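# Sort three grease guns into trays by grease amount

## Task

Find which of the three grease guns contains the most grease and which the least. Put the fullest one entirely inside the blue tray and the emptiest one entirely inside the red tray. The remaining gun stays on the table, in neither tray and not hanging past the table edge. All three must end up lying flat on a side. Parts may be moved while handling, but every gun must have all its parts back in place at the end.

## Robot and tools

Robot: two seven-joint xArm7 arms, left_arm and right_arm. Each sits on a tilted plate, and a shared metal frame behind them carries both plates. A collision with a plate or its half of the frame counts as touching that arm. Each arm ends in a two-finger parallel gripper. The calibrated root poses are left_arm (-0.005, +0.327, +0.181) m and right_arm (+0.031, -0.212, +0.181) m. A camera stand is fixed to the floor behind the arms.

Frame: everything uses the scene frame. Its origin is at table-top height, midway between the nominal arm bases. +x points out over the table, +y toward left_arm, +z up. Arm names do not match image left and right. Reported hand positions can be off by a few centimetres, more when an arm reaches far.

Gripper geometry: fingers point along the gripper's +z and close along its x. end_effector_position is the point midway between the pads; fingertips extend 15.0 mm past it. The housing is 146 mm long in the closing direction and 50 mm wide, starting 65 mm behind that point. A block on a post sticks out about 11 cm toward the gripper's -y and turns with it.

The 18-number row (used by execute_actions and move): every number is in [-1, 1]. Order: left dx, dy, dz, rx, ry, rz, left gripper position, force_limit, speed, then the same nine for the right arm. Always send all 18, even if one arm stays still. dx to rz are an offset, not a pose: they count from that arm's Hand target as it stood when the action or move began, along the scene axes. 1.0 equals 0.6 m for dx, dy, dz, or 180 degrees for rotation. rx, ry, rz form one rotation vector, applied about the Hand target's position. Offsets add up from call to call, so sending the same offset twice moves twice as far. All zeros re-requests the current Hand target. The three gripper numbers are absolute settings, not offsets. position: +1 fully open (108 mm), about -0.96 pads touching, -1 to grip until something stops the fingers. force_limit: -1 about 2.5 N up to +1 about 32 N per pad. speed: -1 is 5 mm/s, +1 is 420 mm/s. To leave a gripper unchanged, repeat the numbers you last sent for it; 0 is a real command. Once the fingers have stopped, a new force or speed only applies if position changes by at least 0.01.

execute_actions(actions, cameras): actions is a list of actions. Each action is a table of up to 15 rows, one per 1/30 s control step, lasting 0.5 s in total. A shorter table repeats its last row. Every row in an action is measured from the pose at that action's start. cameras names the views to return: ["all"], [] or specific names. Images come automatically only when actions is empty.

move(target, speed, blend, blocking, cameras): drives each gripper in a straight line toward its target offset. target is one 18-number row or a list of up to 15 rows, each counted from the same starting Hand targets. speed is m/s, 0.002 to 1, default 0.25; turning is capped at twice that in rad/s. One value for all, or one per target. blend, in m, rounds corners between listed targets; 0 makes a full stop at each. A move runs at most 10 s. It does not avoid obstacles or the other arm, and faster moves lag and stray more. Gripper changes on later targets happen after the arms come to rest there. blocking=false returns after about 0.5 s while the move continues.

wait(seconds 0 to 10) lets time pass, holding the last commands. stop() brakes a running move; the fingers continue. zoom_image(camera, region=[x0, y0, x1, y1]) enlarges part of the newest image of cam_head_left, cam_head_right, cam_left_wrist or cam_right_wrist (all 672x504), region at most 504 by 504 pixels. clear_fault(arm) clears a reported torque fault on left_arm or right_arm. read_manual(section="licences") returns licence text only. finished_scene(scene) ends the current scene with its number; call nothing else after it in that reply.

Controller: each step the commanded pose is clipped to within 70 mm and 16 degrees of the measured gripper pose. Hand target in a result is the last clipped command, and the next offsets count from it. Grippers often stop short of it; the next action, even all zeros, asks again, or send the remaining gap as an offset. To end a push, command the target back beyond the gripper. Big wrist turns can swing the elbow. A clearance check withholds commands that bring the arms too close (finger to finger excepted), but it is not a guarantee.

Results: per gripper end_effector_position (m), end_effector_quat_wxyz, linear and angular velocity; joint positions, velocities ("within noise" when still) and torques; Tool commands; is_grasped (1 means fingers stopped on something before the set position), width_mm, force_n. Action calls also list positions at some steps. move adds a "move:" line: done, off_target, moving, held or fault, with limits=paced (pose clipped) or limits=held (steps withheld). MOTOR HOT appears from 65 °C.

Avoid: drops, releasing parts that are moving, fast impacts, hard presses, arm-to-arm contact (including one gripper closing on the other's fingers), and anything leaving the table, which fails the task. Contact torque reaching a joint's load limit (waist 43.7, shoulder 43.8, upper arm roll 27.9, elbow 27.9, forearm roll 27.9, wrist pitch 15, wrist roll 15.7 N m; held weight counts) causes a fault stop until clear_fault. Holding loads or stretching out heats motors; at 80 °C the arm brakes for 30 to 60 s or more. Loose objects may occasionally be nudged by something.

Each tool is called after ">>>" as name(argument=value, ...), one argument or row to a line, values as JSON.

## Session

>>> execute_actions(
  actions=[],
)

Scene clock: 0.00 s.
left_arm: end_effector_position=(+0.6039, -0.0050, +0.3448) width_mm=42.79 is_grasped=0 force_n=0.00 end_effector_quat_wxyz=(-0.013, +0.671, +0.155, +0.725) | right_arm: end_effector_position=(+0.5836, -0.6852, +0.1914) width_mm=0.05 is_grasped=0 force_n=0.00 end_effector_quat_wxyz=(+0.238, +0.428, -0.659, +0.570)
Joint positions: left_arm=[-0.904 0.933 -0.012 1.471 2.185 1.718 -0.165] | right_arm=[-0.821 0.301 0.438 1.08 -2.187 1.426 -0.699]
Joint velocities: within noise
Joint torques (N m): no reading
Motor temperatures (°C): left_arm=[33 35 35 33 32 31 33] | right_arm=[33 39 39 28 31 33 35]
Hand target: left_arm +0.6039, -0.0050, +0.3448; -0.013, +0.671, +0.155, +0.725 | right_arm +0.5836, -0.6852, +0.1914; -0.238, -0.428, +0.659, -0.570
Tool commands: left_gripper/position=-0.186 left_gripper/force_limit=+1.0 left_gripper/speed=+1.0 right_gripper/position=-0.962 right_gripper/force_limit=+1.0 right_gripper/speed=+1.0

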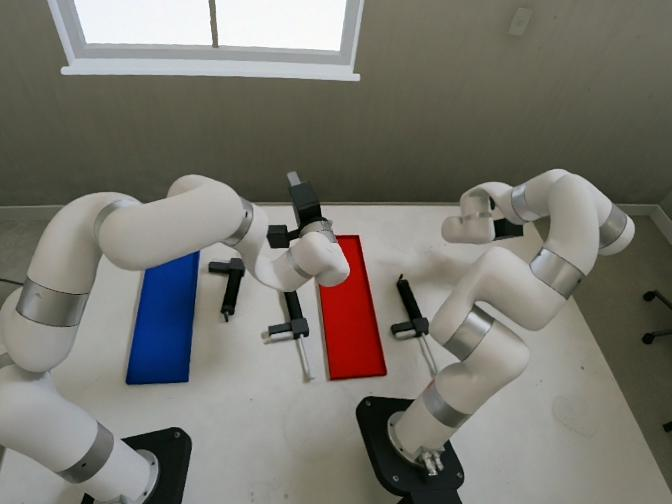

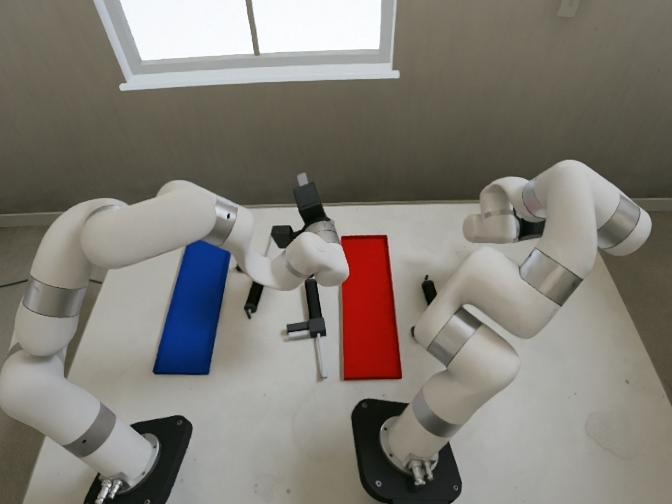

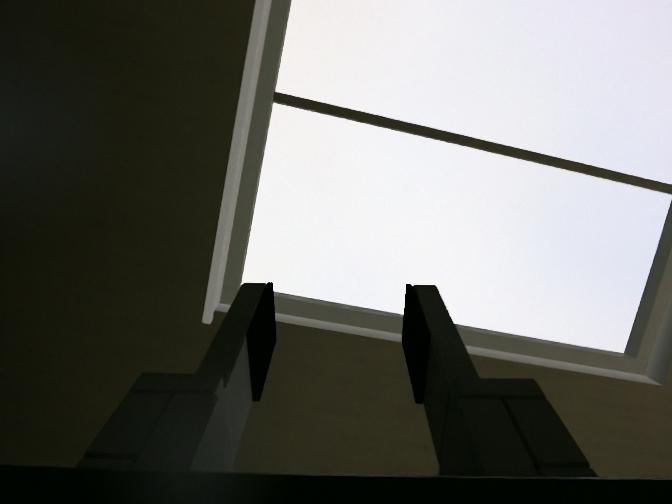

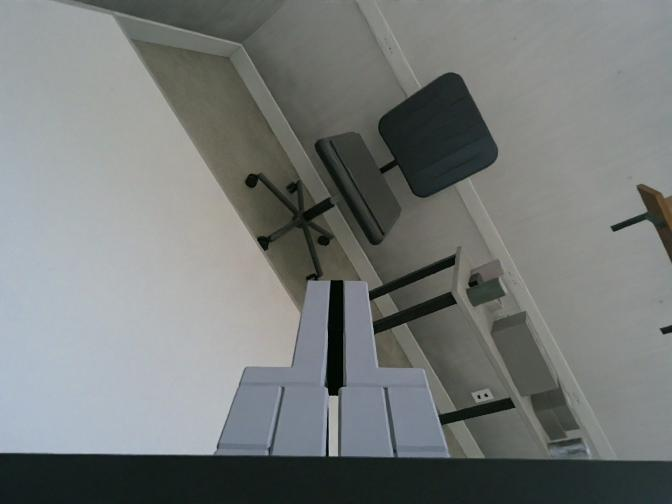

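>>> move(
  target=[-0.2565,0.1417,0.04,0.412,0.427,-0.478,0.6,1,0.3,-0.256,0.592,0.231,0.395,0.162,0.113,0.6,1,0.3],
  speed=0.5,
  cameras=["all"],
)

Scene clock: 16.53 s.
left_arm: end_effector_position=(+0.4500, +0.0800, +0.3688) width_mm=86.00 is_grasped=0 force_n=0.00 end_effector_quat_wxyz=(-0.001, +0.707, -0.707, +0.000) | right_arm: end_effector_position=(+0.4300, -0.3300, +0.3300) width_mm=86.00 is_grasped=0 force_n=0.00 end_effector_quat_wxyz=(-0.001, +0.707, -0.707, +0.000)
Joint positions: left_arm=[-0.763 0.265 -0.112 1.309 0.542 1.242 2.798] | right_arm=[-0.174 -0.765 0.245 0.538 -0.288 1.024 -2.162]
Joint torques (N m): left_arm=[-16.4 -22.5 -15.14 14.93 -3.15 -0.24 1.33] | right_arm=[11.31 -10.99 1.64 29.05 1.52 -0.42 -1.51]
Hand target: left_arm +0.4500, +0.0800, +0.3688; -0.001, +0.707, -0.707, +0.000 | right_arm +0.4300, -0.3300, +0.3300; -0.001, +0.707, -0.707, +0.000
Off the commanded pose: left_arm 0.000 m, 0 deg | right_arm 0.000 m, 0 deg.
move: done

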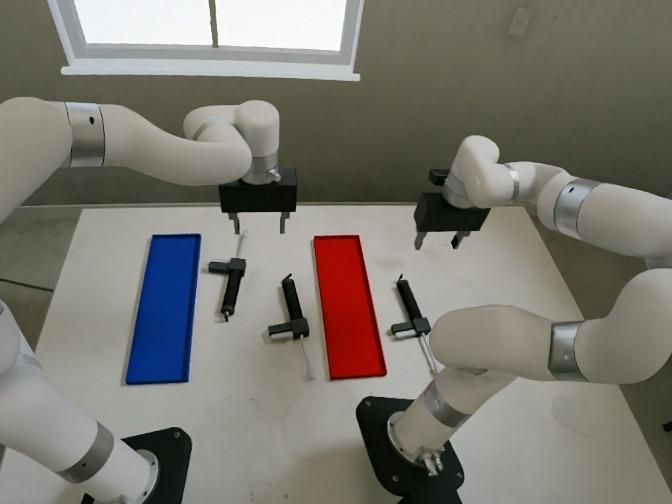

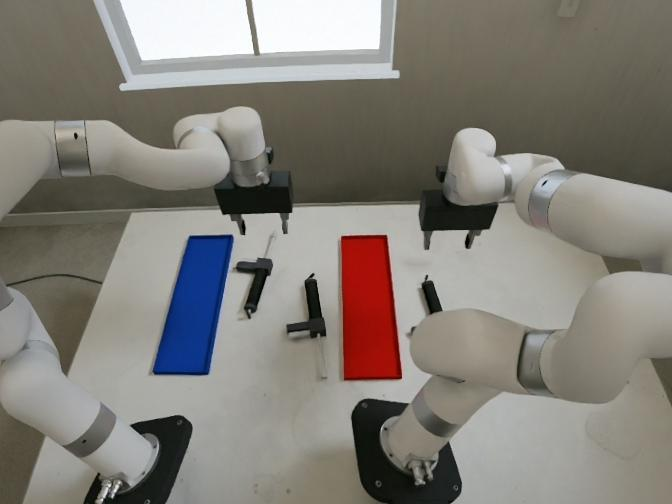

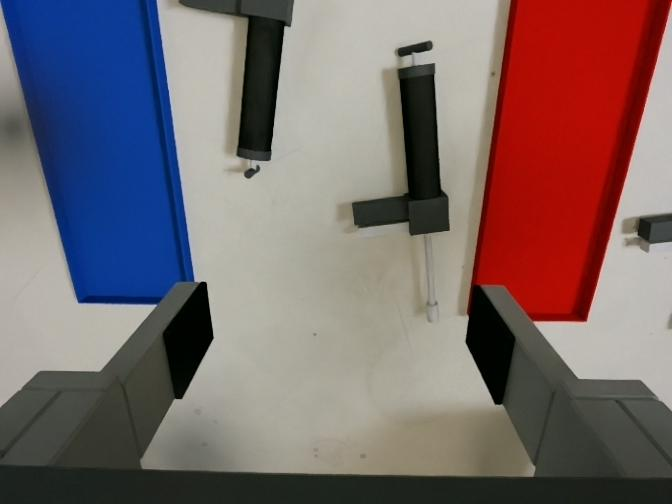

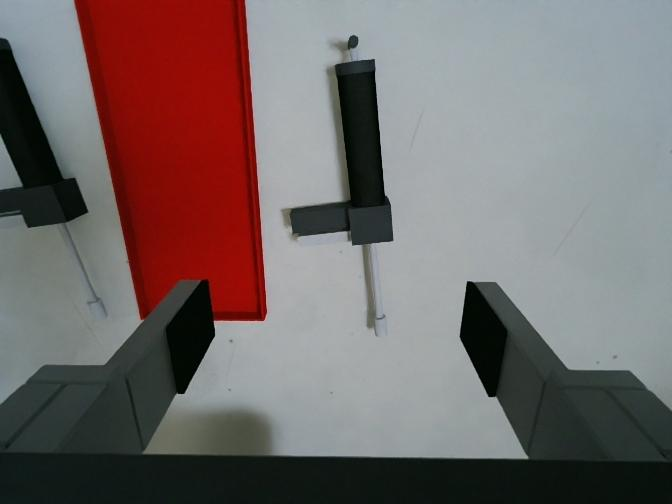

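>>> move(
  target=[-0.0375,-0.1683,-0.4,0,0,0.0522,0.6,1,0.3,0.0333,0.1667,-0.165,0.385,-0.385,0.385,-0.5,1,0.3],
  speed=0.5,
  cameras=["all"],
)

Scene clock: 35.23 s.
left_arm: end_effector_position=(+0.4275, -0.0210, +0.1288) width_mm=86.00 is_grasped=0 force_n=0.00 end_effector_quat_wxyz=(-0.001, +0.763, -0.647, +0.000) | right_arm: end_effector_position=(+0.4499, -0.2300, +0.2310) width_mm=25.50 is_grasped=0 force_n=0.00 end_effector_quat_wxyz=(-0.708, +0.707, +0.000, -0.001)
Joint positions: left_arm=[-0.752 0.827 0.001 1.404 0.722 0.8 2.415] | right_arm=[1.223 -1.16 -1.654 0.74 -0.01 0.96 -4.414]
Joint torques (N m): left_arm=[-19.05 -30.34 -8.56 12.66 2.74 -5.95 -1.36] | right_arm=[8.18 4.59 13.44 -1.29 -1.11 2.32 -1.49]
Hand target: left_arm +0.4275, -0.0210, +0.1288; -0.001, +0.763, -0.647, +0.000 | right_arm +0.4499, -0.2300, +0.2310; +0.708, -0.707, +0.000, +0.001
Off the commanded pose: left_arm 0.000 m, 0 deg | right_arm 0.000 m, 0 deg.
move: done

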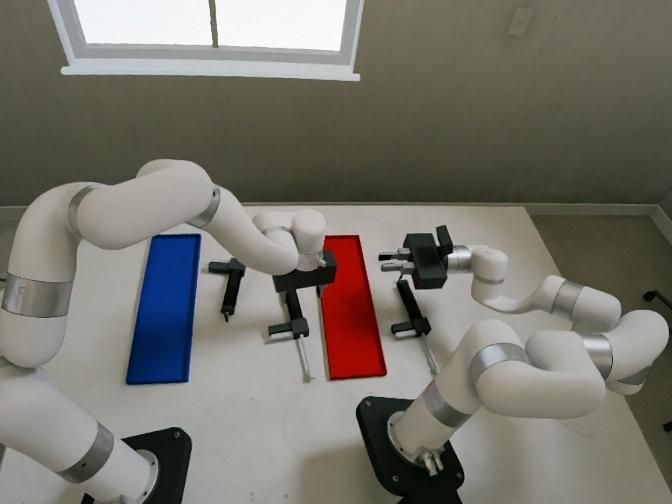

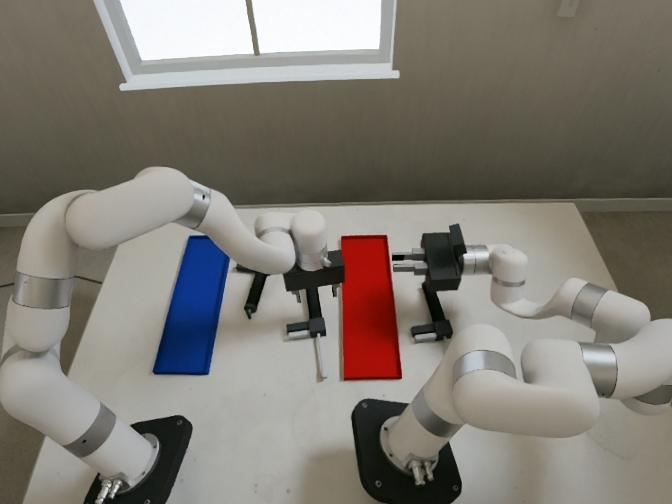

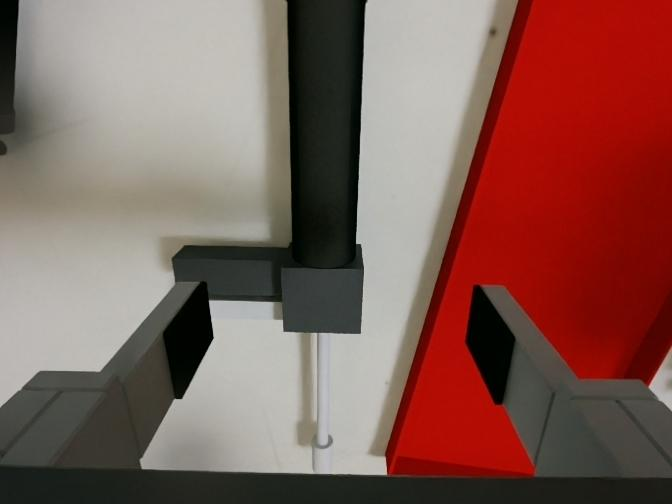

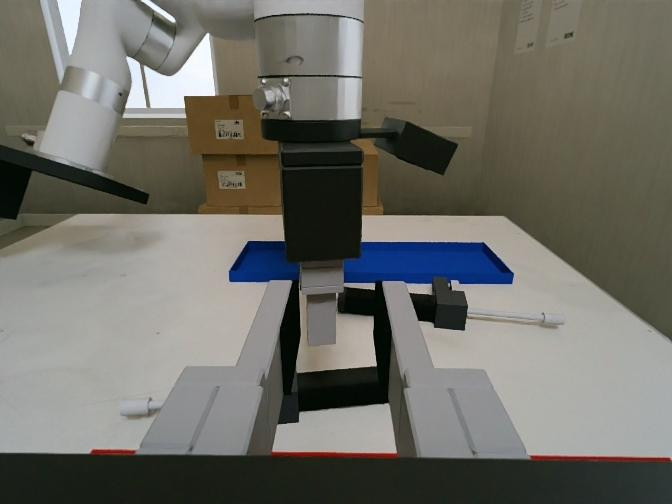

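>>> move(
  target=[
    [0,0.01,-0.168,0,0,0,0.6,1,0.3,0,0,0,0,0,0,-0.5,1,0.3],
    [0,0.01,-0.168,0,0,0,-1,1,0.3,0,0,0,0,0,0,-0.5,1,0.3],
    [0,0.01,0.06,0,0,0,-1,1,0.3,0,0,0,0,0,0,-0.5,1,0.3],
    [0.0375,0.285,0.1853,0,0,-0.552,-1,1,0.3,0,0,0,0,0,0,-0.5,1,0.3],
  ],
  speed=[0.25,0.2,0.3,0.5],
  blend=[0,0,0.03,0],
  cameras=["cam_right_wrist","cam_left_wrist"],
)

>>> zoom_image(
  camera="cam_right_wrist",
  region=[300, 135, 390, 205],
)

Scene clock: 51.23 s.
left_arm: end_effector_position=(+0.4500, +0.1500, +0.2399) width_mm=35.34 is_grasped=1 force_n=30.89 end_effector_quat_wxyz=(+0.000, +0.000, +1.000, -0.001) | right_arm: end_effector_position=(+0.4499, -0.2300, +0.2310) width_mm=25.50 is_grasped=0 force_n=0.00 end_effector_quat_wxyz=(-0.708, +0.707, +0.000, -0.001)
Joint positions: left_arm=[-0.446 0.22 -0.182 0.974 0.71 0.905 4.357] | right_arm=[1.223 -1.16 -1.654 0.74 -0.01 0.96 -4.414]
Joint torques (N m): left_arm=[-5.2 -33.52 -17.42 13.66 -2.97 -0.81 1.48] | right_arm=[7.99 4.55 13.56 -1.17 -0.49 2.16 -1.26]
Hand target: left_arm +0.4500, +0.1500, +0.2399; +0.000, +0.000, +1.000, -0.001 | right_arm +0.4499, -0.2300, +0.2310; +0.708, -0.707, +0.000, +0.001
Off the commanded pose: left_arm 0.000 m, 0 deg | right_arm 0.000 m, 0 deg.
move: done
Images, in order (width x height): cam_left_wrist 672x504, cam_right_wrist 672x504.

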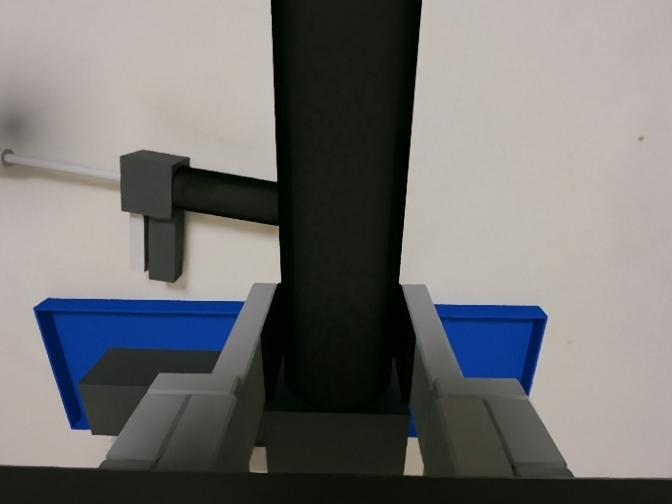

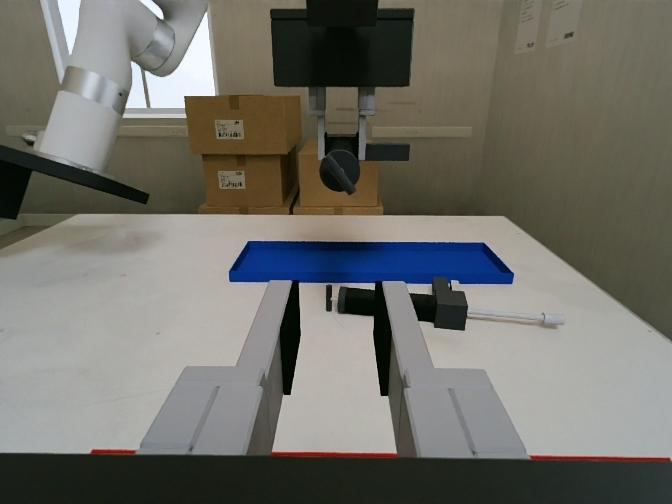

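Scaled by 5.600 from the camera's 672x504 image, which has a finer 960x720 frame.

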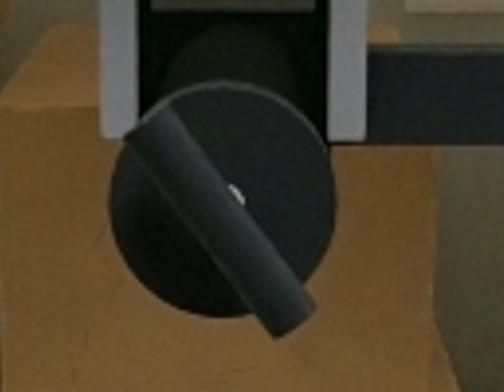

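>>> move(
  target=[
    [0,0,0,0,0,0,-1,1,0.3,0,0.3,0,0,-0.203,0,-0.5,1,0.3],
    [0,0,0,0,0,0,-1,1,0.3,0,0.41,0,0,-0.203,0,-0.5,1,0.3],
    [0,0,0,0,0,0,-1,1,0.3,0,0.41,0,0,-0.203,0,-1,1,0],
    [0,0,0,0,0,0,-1,1,0.3,0,0.35,0,0,-0.203,0,-1,1,0],
  ],
  speed=[0.4,0.12,0.1,0.08],
  blend=[0.01,0,0,0],
  cameras=["cam_right_wrist"],
)

>>> move(
  target=[0,0,0,0,0,0,-1,1,0.3,0,-0.0167,0,0,0,0,-1,1,0],
  speed=0.06,
)

>>> move(
  target=[0,0,0,0,0,0,-1,1,0.3,0,-0.0167,0,0,0,0,-1,1,0],
  speed=0.06,
)

>>> move(
  target=[0,0,0,0,0,0,-1,1,0.3,0,-0.0167,0,0,0,0,-1,1,0],
  speed=0.06,
  cameras=["cam_right_wrist"],
)

Scene clock: 61.47 s.
left_arm: end_effector_position=(+0.4500, +0.1500, +0.2399) width_mm=35.34 is_grasped=1 force_n=30.63 end_effector_quat_wxyz=(+0.000, +0.000, +1.000, -0.001) | right_arm: end_effector_position=(+0.4499, -0.0200, +0.2310) width_mm=8.20 is_grasped=1 force_n=33.43 end_effector_quat_wxyz=(-0.672, +0.671, +0.222, +0.221)
Joint positions: left_arm=[-0.446 0.22 -0.182 0.974 0.71 0.905 4.357] | right_arm=[1.766 -1.346 -1.889 0.612 -0.278 0.298 -4.854]
Joint torques (N m): left_arm=[-5.26 -33.05 -14.03 13.74 -2.63 -1.25 0.75] | right_arm=[-1.98 9.93 18.68 -17.03 0.72 1.67 -1.52]
Hand target: left_arm +0.4500, +0.1500, +0.2399; +0.000, +0.000, +1.000, -0.001 | right_arm +0.4499, -0.0200, +0.2310; +0.672, -0.671, -0.222, -0.221
Off the commanded pose: left_arm 0.000 m, 0 deg | right_arm 0.000 m, 0 deg.
move: done
Images, in order (width x height): cam_right_wrist 672x504.

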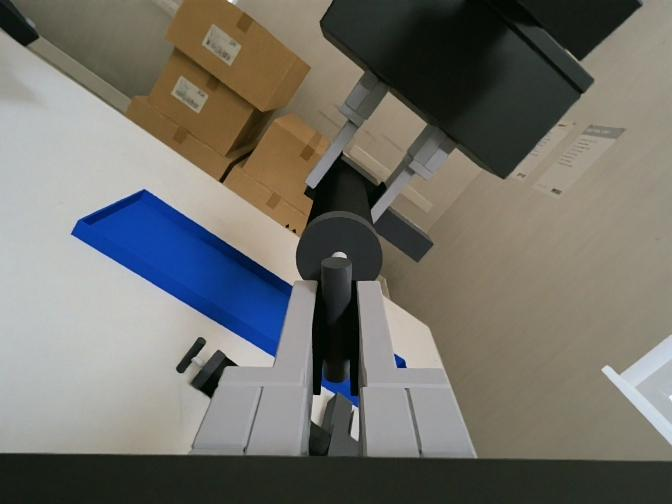

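Scene clock: 62.23 s.
left_arm: end_effector_position=(+0.4500, +0.1500, +0.2399) width_mm=35.34 is_grasped=1 force_n=30.55 end_effector_quat_wxyz=(+0.000, +0.000, +1.000, -0.001) | right_arm: end_effector_position=(+0.4499, -0.0300, +0.2310) width_mm=8.20 is_grasped=1 force_n=33.43 end_effector_quat_wxyz=(-0.672, +0.671, +0.222, +0.221)
Joint positions: left_arm=[-0.446 0.22 -0.182 0.974 0.71 0.905 4.357] | right_arm=[1.731 -1.341 -1.877 0.607 -0.275 0.328 -4.856]
Joint torques (N m): left_arm=[-4.9 -33.37 -13.96 12.75 -2.43 -1.52 0.67] | right_arm=[-2.55 9.72 18.73 -16.93 0.8 1.67 -1.46]
Hand target: left_arm +0.4500, +0.1500, +0.2399; +0.000, +0.000, +1.000, -0.001 | right_arm +0.4499, -0.0300, +0.2310; +0.672, -0.671, -0.222, -0.221
Off the commanded pose: left_arm 0.000 m, 0 deg | right_arm 0.000 m, 0 deg.
move: done

Scene clock: 63.00 s.
left_arm: end_effector_position=(+0.4500, +0.1500, +0.2399) width_mm=35.34 is_grasped=1 force_n=30.49 end_effector_quat_wxyz=(+0.000, +0.000, +1.000, -0.001) | right_arm: end_effector_position=(+0.4499, -0.0400, +0.2310) width_mm=8.20 is_grasped=1 force_n=33.43 end_effector_quat_wxyz=(-0.672, +0.671, +0.222, +0.221)
Joint positions: left_arm=[-0.446 0.22 -0.182 0.974 0.71 0.905 4.357] | right_arm=[1.696 -1.337 -1.864 0.604 -0.273 0.359 -4.859]
Joint torques (N m): left_arm=[-4.69 -32.87 -13.95 12.68 -2.32 -1.61 0.61] | right_arm=[-2.87 9.79 18.67 -16.69 0.78 1.54 -1.44]
Hand target: left_arm +0.4500, +0.1500, +0.2399; +0.000, +0.000, +1.000, -0.001 | right_arm +0.4499, -0.0400, +0.2310; +0.672, -0.671, -0.222, -0.221
Off the commanded pose: left_arm 0.000 m, 0 deg | right_arm 0.000 m, 0 deg.
move: done

Scene clock: 63.77 s.
left_arm: end_effector_position=(+0.4500, +0.1500, +0.2399) width_mm=35.34 is_grasped=1 force_n=30.45 end_effector_quat_wxyz=(+0.000, +0.000, +1.000, -0.001) | right_arm: end_effector_position=(+0.4499, -0.0501, +0.2310) width_mm=8.20 is_grasped=1 force_n=33.43 end_effector_quat_wxyz=(-0.672, +0.671, +0.222, +0.221)
Joint positions: left_arm=[-0.446 0.22 -0.182 0.974 0.71 0.905 4.357] | right_arm=[1.661 -1.333 -1.851 0.601 -0.27 0.391 -4.861]
Joint torques (N m): left_arm=[-4.93 -32.87 -14.34 12.41 -1.89 -1.69 0.45] | right_arm=[-3.18 9.74 18.59 -16.56 0.87 1.61 -1.45]
Hand target: left_arm +0.4500, +0.1500, +0.2399; +0.000, +0.000, +1.000, -0.001 | right_arm +0.4499, -0.0501, +0.2310; +0.672, -0.671, -0.222, -0.221
Off the commanded pose: left_arm 0.000 m, 0 deg | right_arm 0.000 m, 0 deg.
move: done
Images, in order (width x height): cam_right_wrist 672x504.

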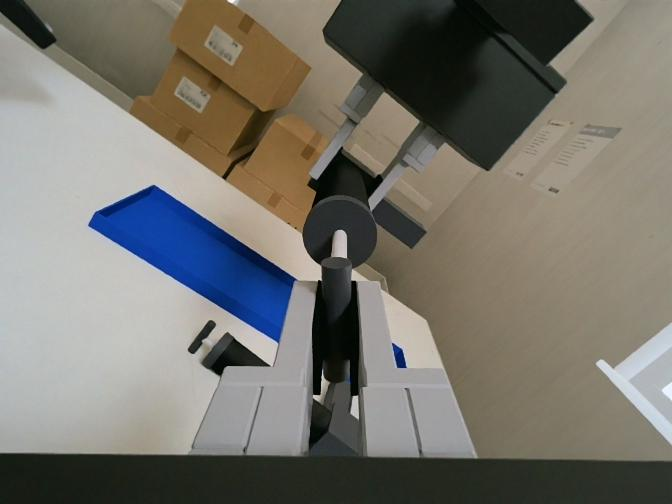

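>>> move(
  target=[0,0,0,0,0,0,-1,1,0.3,0,-0.0167,0,0,0,0,-1,1,0],
  speed=0.06,
)

>>> move(
  target=[0,0,0,0,0,0,-1,1,0.3,0,-0.0167,0,0,0,0,-1,1,0],
  speed=0.06,
)

>>> move(
  target=[0,0,0,0,0,0,-1,1,0.3,0,-0.0167,0,0,0,0,-1,1,0],
  speed=0.06,
  cameras=["cam_right_wrist"],
)

Scene clock: 68.43 s.
left_arm: end_effector_position=(+0.4500, +0.1500, +0.2399) width_mm=35.34 is_grasped=1 force_n=30.44 end_effector_quat_wxyz=(+0.000, +0.000, +1.000, -0.001) | right_arm: end_effector_position=(+0.4499, -0.0601, +0.2310) width_mm=8.20 is_grasped=1 force_n=33.43 end_effector_quat_wxyz=(-0.672, +0.671, +0.222, +0.221)
Joint positions: left_arm=[-0.446 0.22 -0.182 0.974 0.71 0.905 4.357] | right_arm=[1.627 -1.33 -1.838 0.6 -0.266 0.423 -4.864]
Joint torques (N m): left_arm=[-4.99 -32.41 -14.62 12.42 -0.6 -2.74 0.13] | right_arm=[-3.41 9.8 18.54 -16.3 0.99 1.62 -1.53]
Hand target: left_arm +0.4500, +0.1500, +0.2399; +0.000, +0.000, +1.000, -0.001 | right_arm +0.4499, -0.0601, +0.2310; +0.672, -0.671, -0.222, -0.221
Off the commanded pose: left_arm 0.000 m, 0 deg | right_arm 0.000 m, 0 deg.
move: done

Scene clock: 69.20 s.
left_arm: end_effector_position=(+0.4501, +0.1497, +0.2401) width_mm=35.34 is_grasped=1 force_n=30.56 end_effector_quat_wxyz=(+0.001, +0.000, +1.000, -0.001) | right_arm: end_effector_position=(+0.4499, -0.0701, +0.2311) width_mm=8.20 is_grasped=1 force_n=33.47 end_effector_quat_wxyz=(-0.672, +0.671, +0.222, +0.221)
Joint positions: left_arm=[-0.446 0.22 -0.182 0.974 0.71 0.904 4.357] | right_arm=[1.594 -1.327 -1.825 0.599 -0.263 0.455 -4.867]
Joint torques (N m): left_arm=[1.49 -32.14 3.26 11.27 1.85 8.46 -0.53] | right_arm=[-15.62 11.68 19.39 4.32 1 0.05 -1.51]
Hand target: left_arm +0.4500, +0.1500, +0.2399; +0.000, +0.000, +1.000, -0.001 | right_arm +0.4499, -0.0701, +0.2310; +0.672, -0.671, -0.222, -0.221
Off the commanded pose: left_arm 0.000 m, 0 deg | right_arm 0.000 m, 0 deg.
move: done

Scene clock: 69.97 s.
left_arm: end_effector_position=(+0.4502, +0.1498, +0.2400) width_mm=35.34 is_grasped=1 force_n=30.58 end_effector_quat_wxyz=(+0.001, +0.000, +1.000, -0.001) | right_arm: end_effector_position=(+0.4499, -0.0801, +0.2310) width_mm=8.20 is_grasped=1 force_n=33.47 end_effector_quat_wxyz=(-0.672, +0.671, +0.222, +0.221)
Joint positions: left_arm=[-0.446 0.22 -0.182 0.974 0.71 0.904 4.357] | right_arm=[1.562 -1.324 -1.812 0.6 -0.259 0.488 -4.869]
Joint torques (N m): left_arm=[-3.65 -32.51 4.18 9.8 0.67 8.53 -0.17] | right_arm=[-16.62 11.56 19.34 5.45 1.12 -0.08 -1.42]
Hand target: left_arm +0.4500, +0.1500, +0.2399; +0.000, +0.000, +1.000, -0.001 | right_arm +0.4499, -0.0801, +0.2310; +0.672, -0.671, -0.222, -0.221
Off the commanded pose: left_arm 0.000 m, 0 deg | right_arm 0.000 m, 0 deg.
move: done
Images, in order (width x height): cam_right_wrist 672x504.

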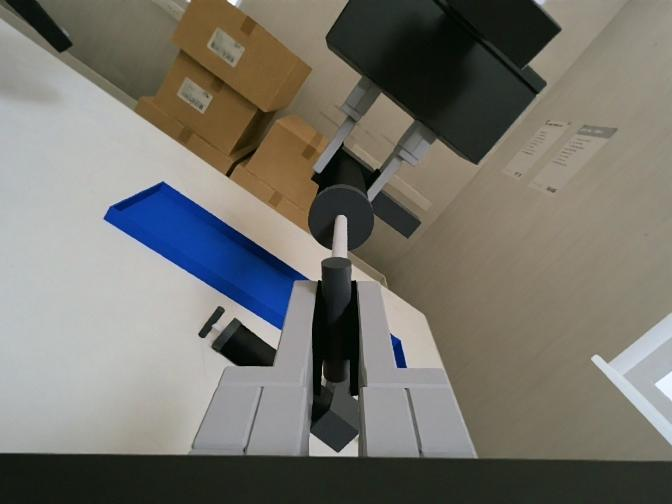

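>>> move(
  target=[
    [0,0,0,0,0,0,-1,1,0.3,0,0.14,0,0,0,0,-1,1,0],
    [0,0,0,0,0,0,-1,1,0.3,0,0.14,0,0,0,0,-0.5,1,0.3],
    [0,0,0,0,0,0,-1,1,0.3,0,-0.25,0,0,0.203,0,-0.5,1,0.3],
    [-0.0375,-0.275,-0.25,0,0,0.552,-1,1,0.3,0,-0.3,0,0,0.203,0,-0.5,1,0.3],
  ],
  speed=[0.1,0.1,0.4,0.5],
  blend=[0,0,0.03,0],
  cameras=["all"],
)

Scene clock: 89.07 s.
left_arm: end_effector_position=(+0.4276, -0.0150, +0.0900) width_mm=35.32 is_grasped=1 force_n=31.33 end_effector_quat_wxyz=(-0.001, +0.763, -0.647, +0.000) | right_arm: end_effector_position=(+0.4499, -0.2601, +0.2310) width_mm=25.50 is_grasped=0 force_n=0.00 end_effector_quat_wxyz=(-0.708, +0.707, +0.000, -0.001)
Joint positions: left_arm=[-0.732 0.891 0.034 1.406 0.754 0.725 2.4] | right_arm=[1.183 -1.153 -1.637 0.796 -0.006 1.053 -4.417]
Joint torques (N m): left_arm=[-20.3 -34.13 -9.93 13.46 -1.76 -4.48 -1.39] | right_arm=[-7.26 11.36 19.42 -0.22 2.35 2.34 -1.55]
Hand target: left_arm +0.4275, -0.0150, +0.0899; -0.001, +0.763, -0.647, +0.000 | right_arm +0.4499, -0.2601, +0.2310; +0.708, -0.707, +0.000, +0.001
Off the commanded pose: left_arm 0.000 m, 0 deg | right_arm 0.000 m, 0 deg.
move: done

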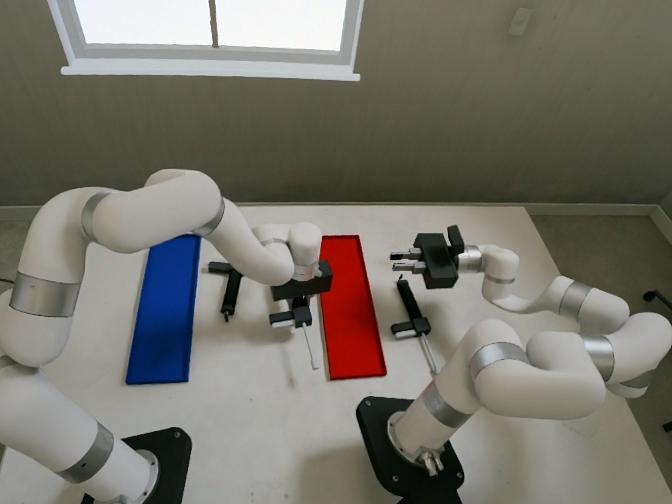

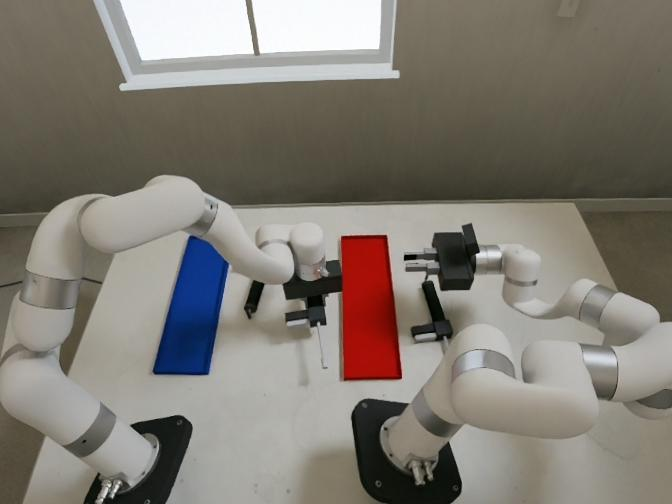

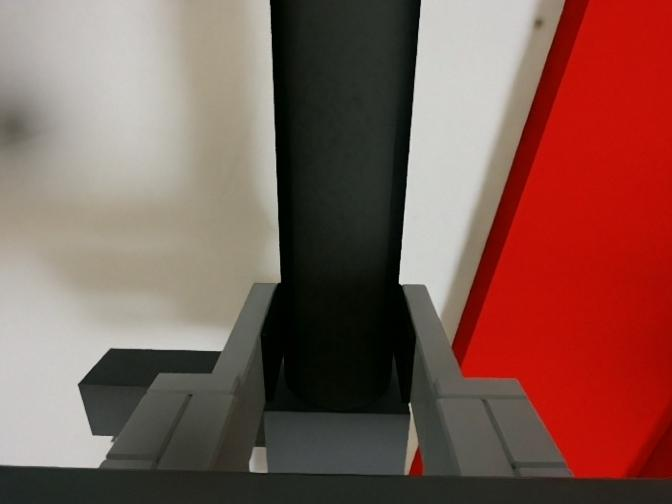

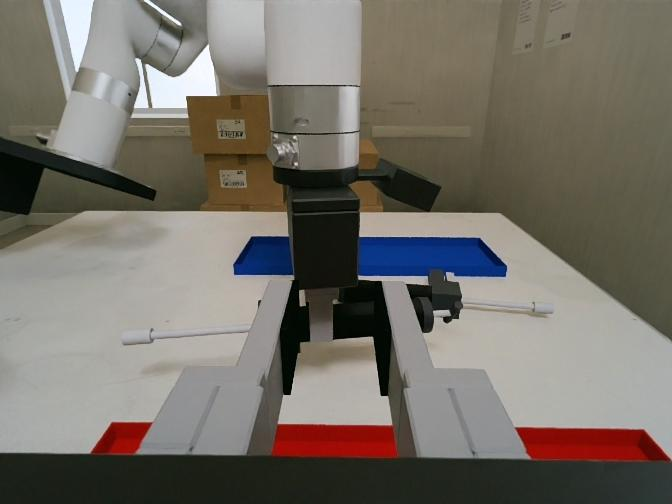

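>>> zoom_image(
  camera="cam_right_wrist",
  region=[370, 260, 490, 350],
)

Scaled by 4.200 from the camera's 672x504 image, which has a finer 960x720 frame.

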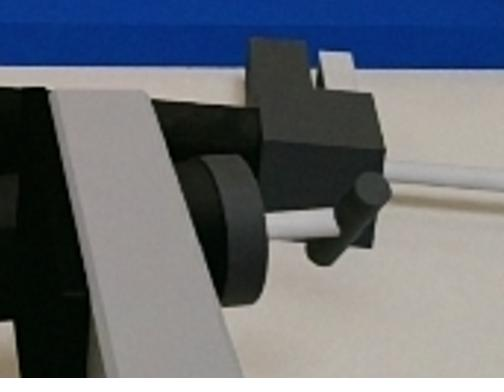

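>>> move(
  target=[
    [0.0375,0.275,0.25,0,0,-0.552,-1,1,0.3,0,0.1,0,0,-0.203,0,-0.5,1,0.3],
    [0.0375,0.275,0.25,0,0,-0.552,-1,1,0.3,0,0.44,0,0,-0.203,0,-0.5,1,0.3],
    [0.0375,0.275,0.25,0,0,-0.552,-1,1,0.3,0,0.44,0,0,-0.203,0,-1,1,0],
    [0.0375,0.275,0.25,0,0,-0.552,-1,1,0.3,0,0.463,0,0,-0.203,0,-1,1,0],
  ],
  speed=[0.5,0.3,0.1,0.06],
  blend=[0.02,0,0,0],
  cameras=["cam_right_wrist","cam_left_wrist"],
)

Scene clock: 112.33 s.
left_arm: end_effector_position=(+0.4500, +0.1504, +0.2398) width_mm=35.32 is_grasped=1 force_n=31.12 end_effector_quat_wxyz=(+0.000, -0.001, +1.000, +0.000) | right_arm: end_effector_position=(+0.4501, +0.0176, +0.2309) width_mm=8.20 is_grasped=1 force_n=33.43 end_effector_quat_wxyz=(-0.672, +0.671, +0.222, +0.221)
Joint positions: left_arm=[-0.449 0.22 -0.178 0.974 0.709 0.906 4.357] | right_arm=[1.897 -1.385 -1.939 0.644 -0.348 0.195 -4.797]
Joint torques (N m): left_arm=[-12.18 -28.8 -24.35 14.72 -0.65 -10.48 0.7] | right_arm=[24.28 1.36 12.93 -17.08 -2.77 0.84 1.13]
Hand target: left_arm +0.4500, +0.1500, +0.2399; +0.000, +0.000, +1.000, -0.001 | right_arm +0.4499, +0.0177, +0.2310; +0.672, -0.671, -0.222, -0.221
Off the commanded pose: left_arm 0.000 m, 0 deg | right_arm 0.000 m, 0 deg.
move: done
Images, in order (width x height): cam_left_wrist 672x504, cam_right_wrist 672x504.

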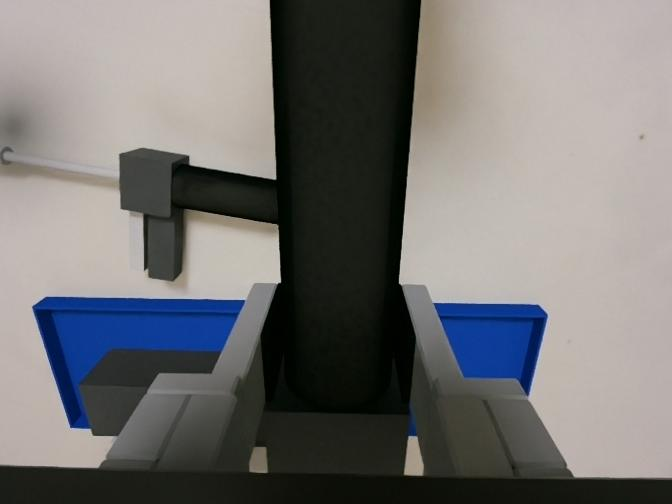

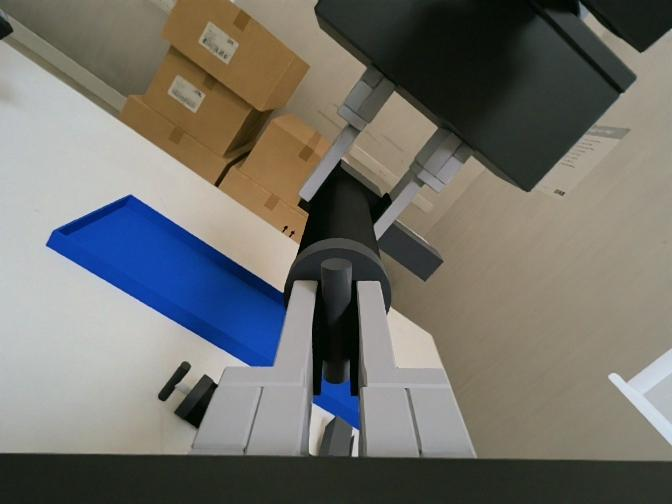

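>>> move(
  target=[
    [0,0,0,0,0,0,-1,1,0.3,0,0,0,0,0,0,-0.5,1,0.3],
    [-0.0375,-0.275,-0.25,0,0,0.552,-1,1,0.3,0,-0.45,0,0,0.203,0,-0.5,1,0.3],
    [-0.0375,-0.275,-0.3532,0,0,0.552,-1,1,0.3,0,-0.45,0,0,0.203,0,-0.5,1,0.3],
    [-0.0375,-0.275,-0.3532,0,0,0.552,0.6,1,0.3,0,-0.45,0,0,0.203,0,-0.5,1,0.3],
    [-0.0375,-0.275,-0.2,0,0,0.552,0.6,1,0.3,0,-0.45,0,0,0.203,0,-0.5,1,0.3],
  ],
  speed=[0.1,0.5,0.15,0.1,0.4],
  blend=0,
)

>>> move(
  target=[0.2107,0.2683,0.02,0,0,0.892,0.6,1,0.3,0,0,0,0,0,0,-0.5,1,0.3],
  speed=0.6,
  cameras=["cam_left_wrist","cam_right_wrist","cam_head_left"],
)

>>> zoom_image(
  camera="cam_right_wrist",
  region=[300, 260, 500, 370],
)

Scene clock: 127.23 s.
left_arm: end_effector_position=(+0.4275, -0.0150, +0.1199) width_mm=85.99 is_grasped=0 force_n=0.00 end_effector_quat_wxyz=(-0.001, +0.763, -0.647, +0.000) | right_arm: end_effector_position=(+0.4499, -0.2523, +0.2310) width_mm=25.50 is_grasped=0 force_n=0.00 end_effector_quat_wxyz=(-0.708, +0.707, +0.000, -0.001)
Joint positions: left_arm=[-0.751 0.829 0.02 1.385 0.725 0.772 2.416] | right_arm=[1.19 -1.182 -1.637 0.781 -0.037 1.03 -4.392]
Joint torques (N m): left_arm=[-18.82 -38.75 -15.64 9.4 -2.94 -0.22 1.39] | right_arm=[-7.13 11.09 19.28 -0.95 2.18 2.14 1.08]
Hand target: left_arm +0.4275, -0.0150, +0.1199; -0.001, +0.763, -0.647, +0.000 | right_arm +0.4499, -0.2523, +0.2310; +0.708, -0.707, +0.000, +0.001
Off the commanded pose: left_arm 0.000 m, 0 deg | right_arm 0.000 m, 0 deg.
move: done

Scene clock: 130.20 s.
left_arm: end_effector_position=(+0.5540, +0.1460, +0.1320) width_mm=86.00 is_grasped=0 force_n=0.00 end_effector_quat_wxyz=(+0.000, +0.766, +0.643, -0.001) | right_arm: end_effector_position=(+0.4499, -0.2523, +0.2310) width_mm=25.50 is_grasped=0 force_n=0.00 end_effector_quat_wxyz=(-0.708, +0.707, +0.000, -0.001)
Joint positions: left_arm=[-0.933 0.693 0.581 1.297 0.23 0.638 0.276] | right_arm=[1.19 -1.182 -1.637 0.781 -0.037 1.03 -4.392]
Joint torques (N m): left_arm=[-18.73 -25.37 -0.33 12.24 -2.44 -5.88 -1.47] | right_arm=[-7.16 11.14 19.23 -0.99 2.21 2.03 1]
Hand target: left_arm +0.5539, +0.1460, +0.1319; +0.000, +0.766, +0.643, -0.001 | right_arm +0.4499, -0.2523, +0.2310; +0.708, -0.707, +0.000, +0.001
Off the commanded pose: left_arm 0.000 m, 0 deg | right_arm 0.000 m, 0 deg.
move: done
Images, in order (width x height): cam_head_left 672x504, cam_left_wrist 672x504, cam_right_wrist 672x504.

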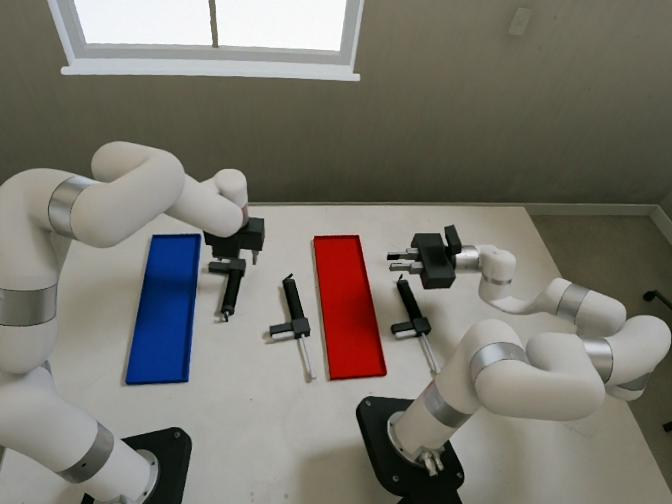

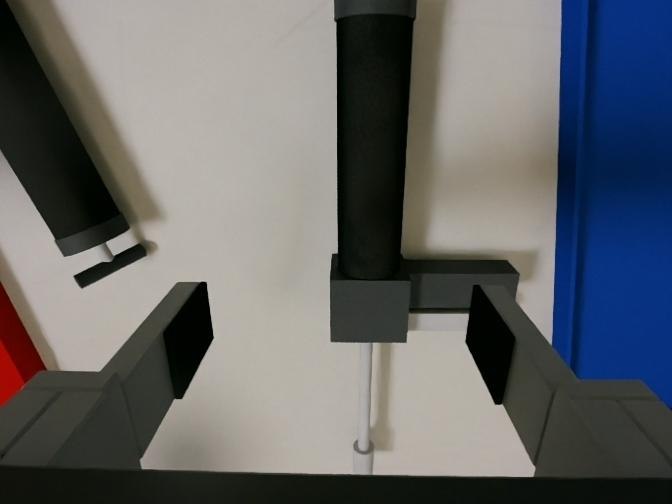

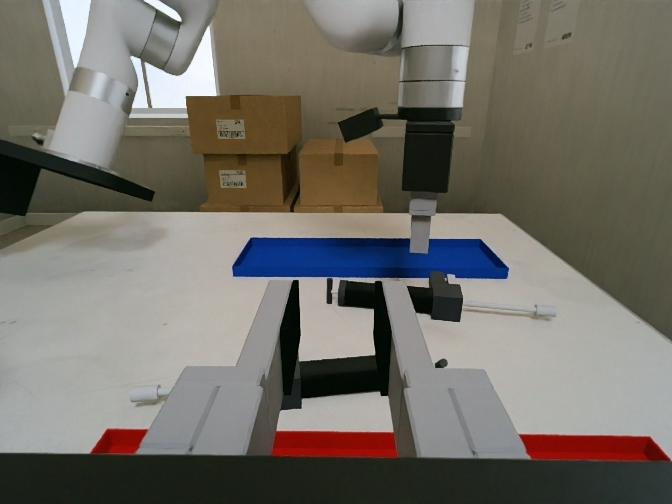

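Scaled by 2.520 from the camera's 672x504 image, which has a finer 960x720 frame.

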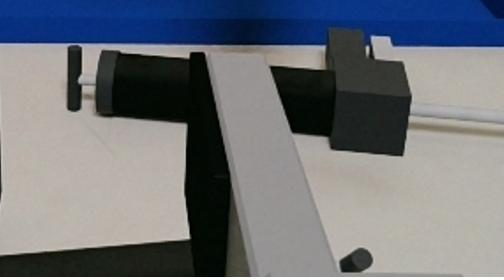

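>>> move(
  target=[
    [0.0107,0.0316,-0.1732,0,0,0,0.6,1,0.3,0,0,0,0,0,0,-0.5,1,0.3],
    [0.0107,0.0316,-0.1732,0,0,0,-1,1,0.3,0,0,0,0,0,0,-0.5,1,0.3],
    [0.0107,0.0316,0.06,0,0,0,-1,1,0.3,0,0,0,0,0,0,-0.5,1,0.3],
    [-0.173,0.0067,0.1802,0,0,0.556,-1,1,0.3,0,0,0,0,0,0,-0.5,1,0.3],
  ],
  speed=[0.25,0.2,0.3,0.5],
  blend=[0,0,0.03,0],
  cameras=["cam_right_wrist","cam_left_wrist"],
)

>>> zoom_image(
  camera="cam_right_wrist",
  region=[300, 135, 390, 205],
)

Scene clock: 145.50 s.
left_arm: end_effector_position=(+0.4501, +0.1500, +0.2400) width_mm=35.28 is_grasped=1 force_n=32.87 end_effector_quat_wxyz=(+0.000, +0.000, +1.000, -0.001) | right_arm: end_effector_position=(+0.4499, -0.2523, +0.2310) width_mm=25.50 is_grasped=0 force_n=0.00 end_effector_quat_wxyz=(-0.708, +0.707, +0.000, -0.001)
Joint positions: left_arm=[-1.621 0.4 1.05 0.936 0.23 0.744 -1.59] | right_arm=[1.19 -1.182 -1.637 0.781 -0.037 1.03 -4.392]
Joint torques (N m): left_arm=[-16.81 -17.22 -0.65 13.3 2.6 -6.27 -1.41] | right_arm=[-7.2 11.2 19.06 -1.15 1.88 1.75 1.01]
Hand target: left_arm +0.4501, +0.1500, +0.2401; +0.000, +0.000, +1.000, -0.001 | right_arm +0.4499, -0.2523, +0.2310; +0.708, -0.707, +0.000, +0.001
Off the commanded pose: left_arm 0.000 m, 0 deg | right_arm 0.000 m, 0 deg.
move: done
Images, in order (width x height): cam_left_wrist 672x504, cam_right_wrist 672x504.

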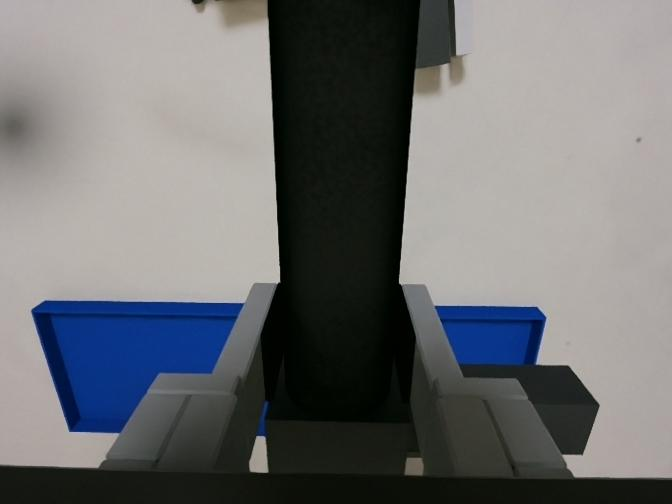

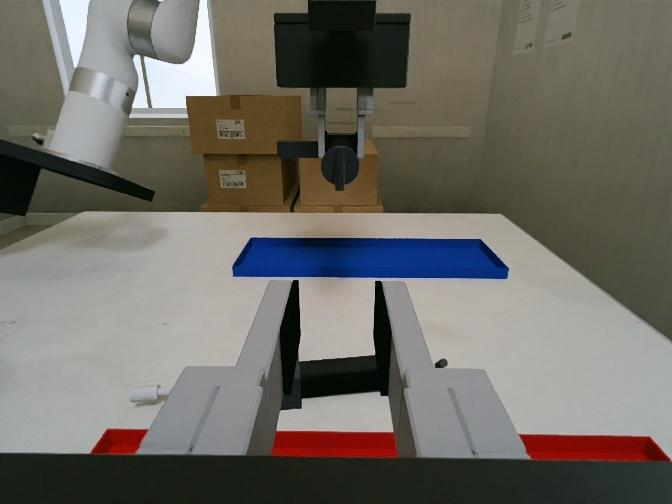

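Scaled by 5.600 from the camera's 672x504 image, which has a finer 960x720 frame.

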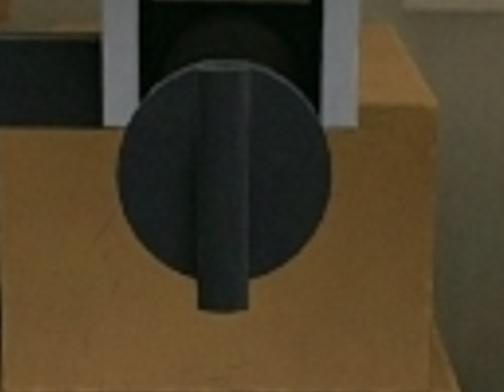

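>>> move(
  target=[
    [0,0,0,0,0,0,-1,1,0.3,0,0.35,0,0,0,0,-0.5,1,0.3],
    [0,0,0,0,0,0,-1,1,0.3,0,0.4455,0,0,0,0,-0.5,1,0.3],
    [0,0,0,0,0,0,-1,1,0.3,0,0.4455,0,0,0,0,-1,1,-0.2],
    [0,0,0,0,0,0,-1,1,0.3,0,0.3955,0,0,0,0,-1,1,-0.2],
  ],
  speed=[0.4,0.12,0.1,0.08],
  blend=[0.01,0,0,0],
  cameras=["cam_right_wrist"],
)

>>> move(
  target=[0,0,0,0,0,0,-1,1,0.3,0,-0.0167,0,0,0,0,-1,1,-0.2],
  speed=0.06,
)

>>> move(
  target=[0,0,0,0,0,0,-1,1,0.3,0,-0.0167,0,0,0,0,-1,1,-0.2],
  speed=0.06,
)

>>> move(
  target=[0,0,0,0,0,0,-1,1,0.3,0,-0.0167,0,0,0,0,-1,1,-0.2],
  speed=0.06,
  cameras=["cam_right_wrist"],
)

Scene clock: 156.43 s.
left_arm: end_effector_position=(+0.4502, +0.1498, +0.2402) width_mm=35.28 is_grasped=1 force_n=32.64 end_effector_quat_wxyz=(+0.001, +0.000, +1.000, -0.001) | right_arm: end_effector_position=(+0.4499, -0.0150, +0.2310) width_mm=8.07 is_grasped=1 force_n=38.58 end_effector_quat_wxyz=(-0.708, +0.707, +0.000, -0.001)
Joint positions: left_arm=[-1.622 0.399 1.05 0.936 0.23 0.743 -1.59] | right_arm=[1.807 -1.276 -1.875 0.608 -0.049 0.27 -4.386]
Joint torques (N m): left_arm=[0.09 -7.4 6.65 9.09 -1.16 4.53 1.01] | right_arm=[-9.09 11.74 19.34 -7.76 -2.32 0.45 -1.34]
Hand target: left_arm +0.4501, +0.1500, +0.2401; +0.000, +0.000, +1.000, -0.001 | right_arm +0.4499, -0.0150, +0.2310; +0.708, -0.707, +0.000, +0.001
Off the commanded pose: left_arm 0.000 m, 0 deg | right_arm 0.000 m, 0 deg.
move: done
Images, in order (width x height): cam_right_wrist 672x504.

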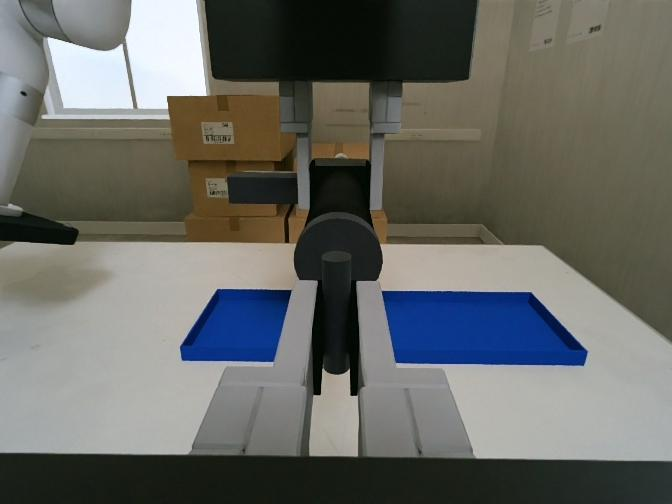

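Scene clock: 157.20 s.
left_arm: end_effector_position=(+0.4501, +0.1500, +0.2401) width_mm=35.28 is_grasped=1 force_n=32.64 end_effector_quat_wxyz=(+0.000, +0.000, +1.000, -0.001) | right_arm: end_effector_position=(+0.4499, -0.0250, +0.2310) width_mm=8.07 is_grasped=1 force_n=38.58 end_effector_quat_wxyz=(-0.708, +0.707, +0.000, -0.001)
Joint positions: left_arm=[-1.621 0.4 1.05 0.936 0.23 0.744 -1.59] | right_arm=[1.771 -1.267 -1.864 0.603 -0.049 0.3 -4.386]
Joint torques (N m): left_arm=[0.64 -6.8 7.07 8.83 -0.39 5.19 1.92] | right_arm=[-10.34 11.92 19.2 -6.92 -2.23 0.35 -1.47]
Hand target: left_arm +0.4501, +0.1500, +0.2401; +0.000, +0.000, +1.000, -0.001 | right_arm +0.4499, -0.0250, +0.2310; +0.708, -0.707, +0.000, +0.001
Off the commanded pose: left_arm 0.000 m, 0 deg | right_arm 0.000 m, 0 deg.
move: done

Scene clock: 157.97 s.
left_arm: end_effector_position=(+0.4501, +0.1500, +0.2401) width_mm=35.28 is_grasped=1 force_n=32.65 end_effector_quat_wxyz=(+0.000, +0.000, +1.000, -0.001) | right_arm: end_effector_position=(+0.4499, -0.0351, +0.2310) width_mm=8.07 is_grasped=1 force_n=38.59 end_effector_quat_wxyz=(-0.708, +0.707, +0.000, -0.001)
Joint positions: left_arm=[-1.621 0.4 1.05 0.936 0.23 0.744 -1.59] | right_arm=[1.736 -1.258 -1.852 0.599 -0.049 0.33 -4.386]
Joint torques (N m): left_arm=[0.6 -6.94 7.14 8.82 -0.08 5.07 1.97] | right_arm=[-11.36 11.95 19.15 -6.1 -0.9 0.43 -1.42]
Hand target: left_arm +0.4501, +0.1500, +0.2401; +0.000, +0.000, +1.000, -0.001 | right_arm +0.4499, -0.0351, +0.2310; +0.708, -0.707, +0.000, +0.001
Off the commanded pose: left_arm 0.000 m, 0 deg | right_arm 0.000 m, 0 deg.
move: done

Scene clock: 158.73 s.
left_arm: end_effector_position=(+0.4501, +0.1500, +0.2400) width_mm=35.28 is_grasped=1 force_n=32.63 end_effector_quat_wxyz=(+0.000, +0.000, +1.000, -0.001) | right_arm: end_effector_position=(+0.4499, -0.0451, +0.2310) width_mm=8.07 is_grasped=1 force_n=38.59 end_effector_quat_wxyz=(-0.708, +0.707, +0.000, -0.001)
Joint positions: left_arm=[-1.621 0.4 1.05 0.936 0.23 0.744 -1.59] | right_arm=[1.702 -1.25 -1.841 0.596 -0.049 0.361 -4.386]
Joint torques (N m): left_arm=[-0.08 -7.15 7.31 8.9 0.24 5.07 1.68] | right_arm=[-12.21 11.85 18.78 -5.63 0.26 0.49 -1.44]
Hand target: left_arm +0.4501, +0.1500, +0.2401; +0.000, +0.000, +1.000, -0.001 | right_arm +0.4499, -0.0451, +0.2310; +0.708, -0.707, +0.000, +0.001
Off the commanded pose: left_arm 0.000 m, 0 deg | right_arm 0.000 m, 0 deg.
move: done
Images, in order (width x height): cam_right_wrist 672x504.

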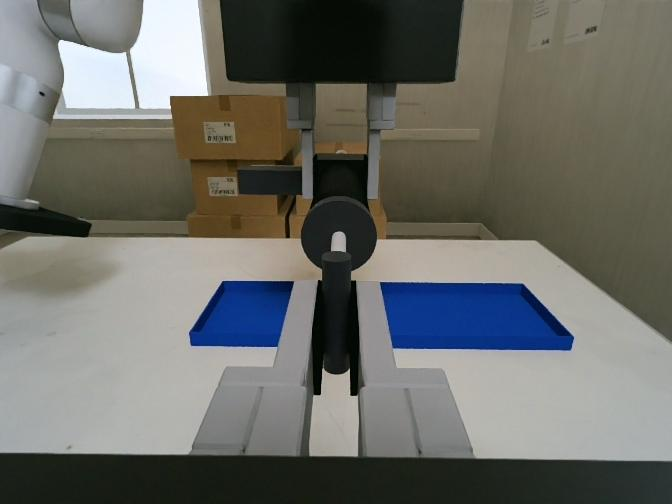

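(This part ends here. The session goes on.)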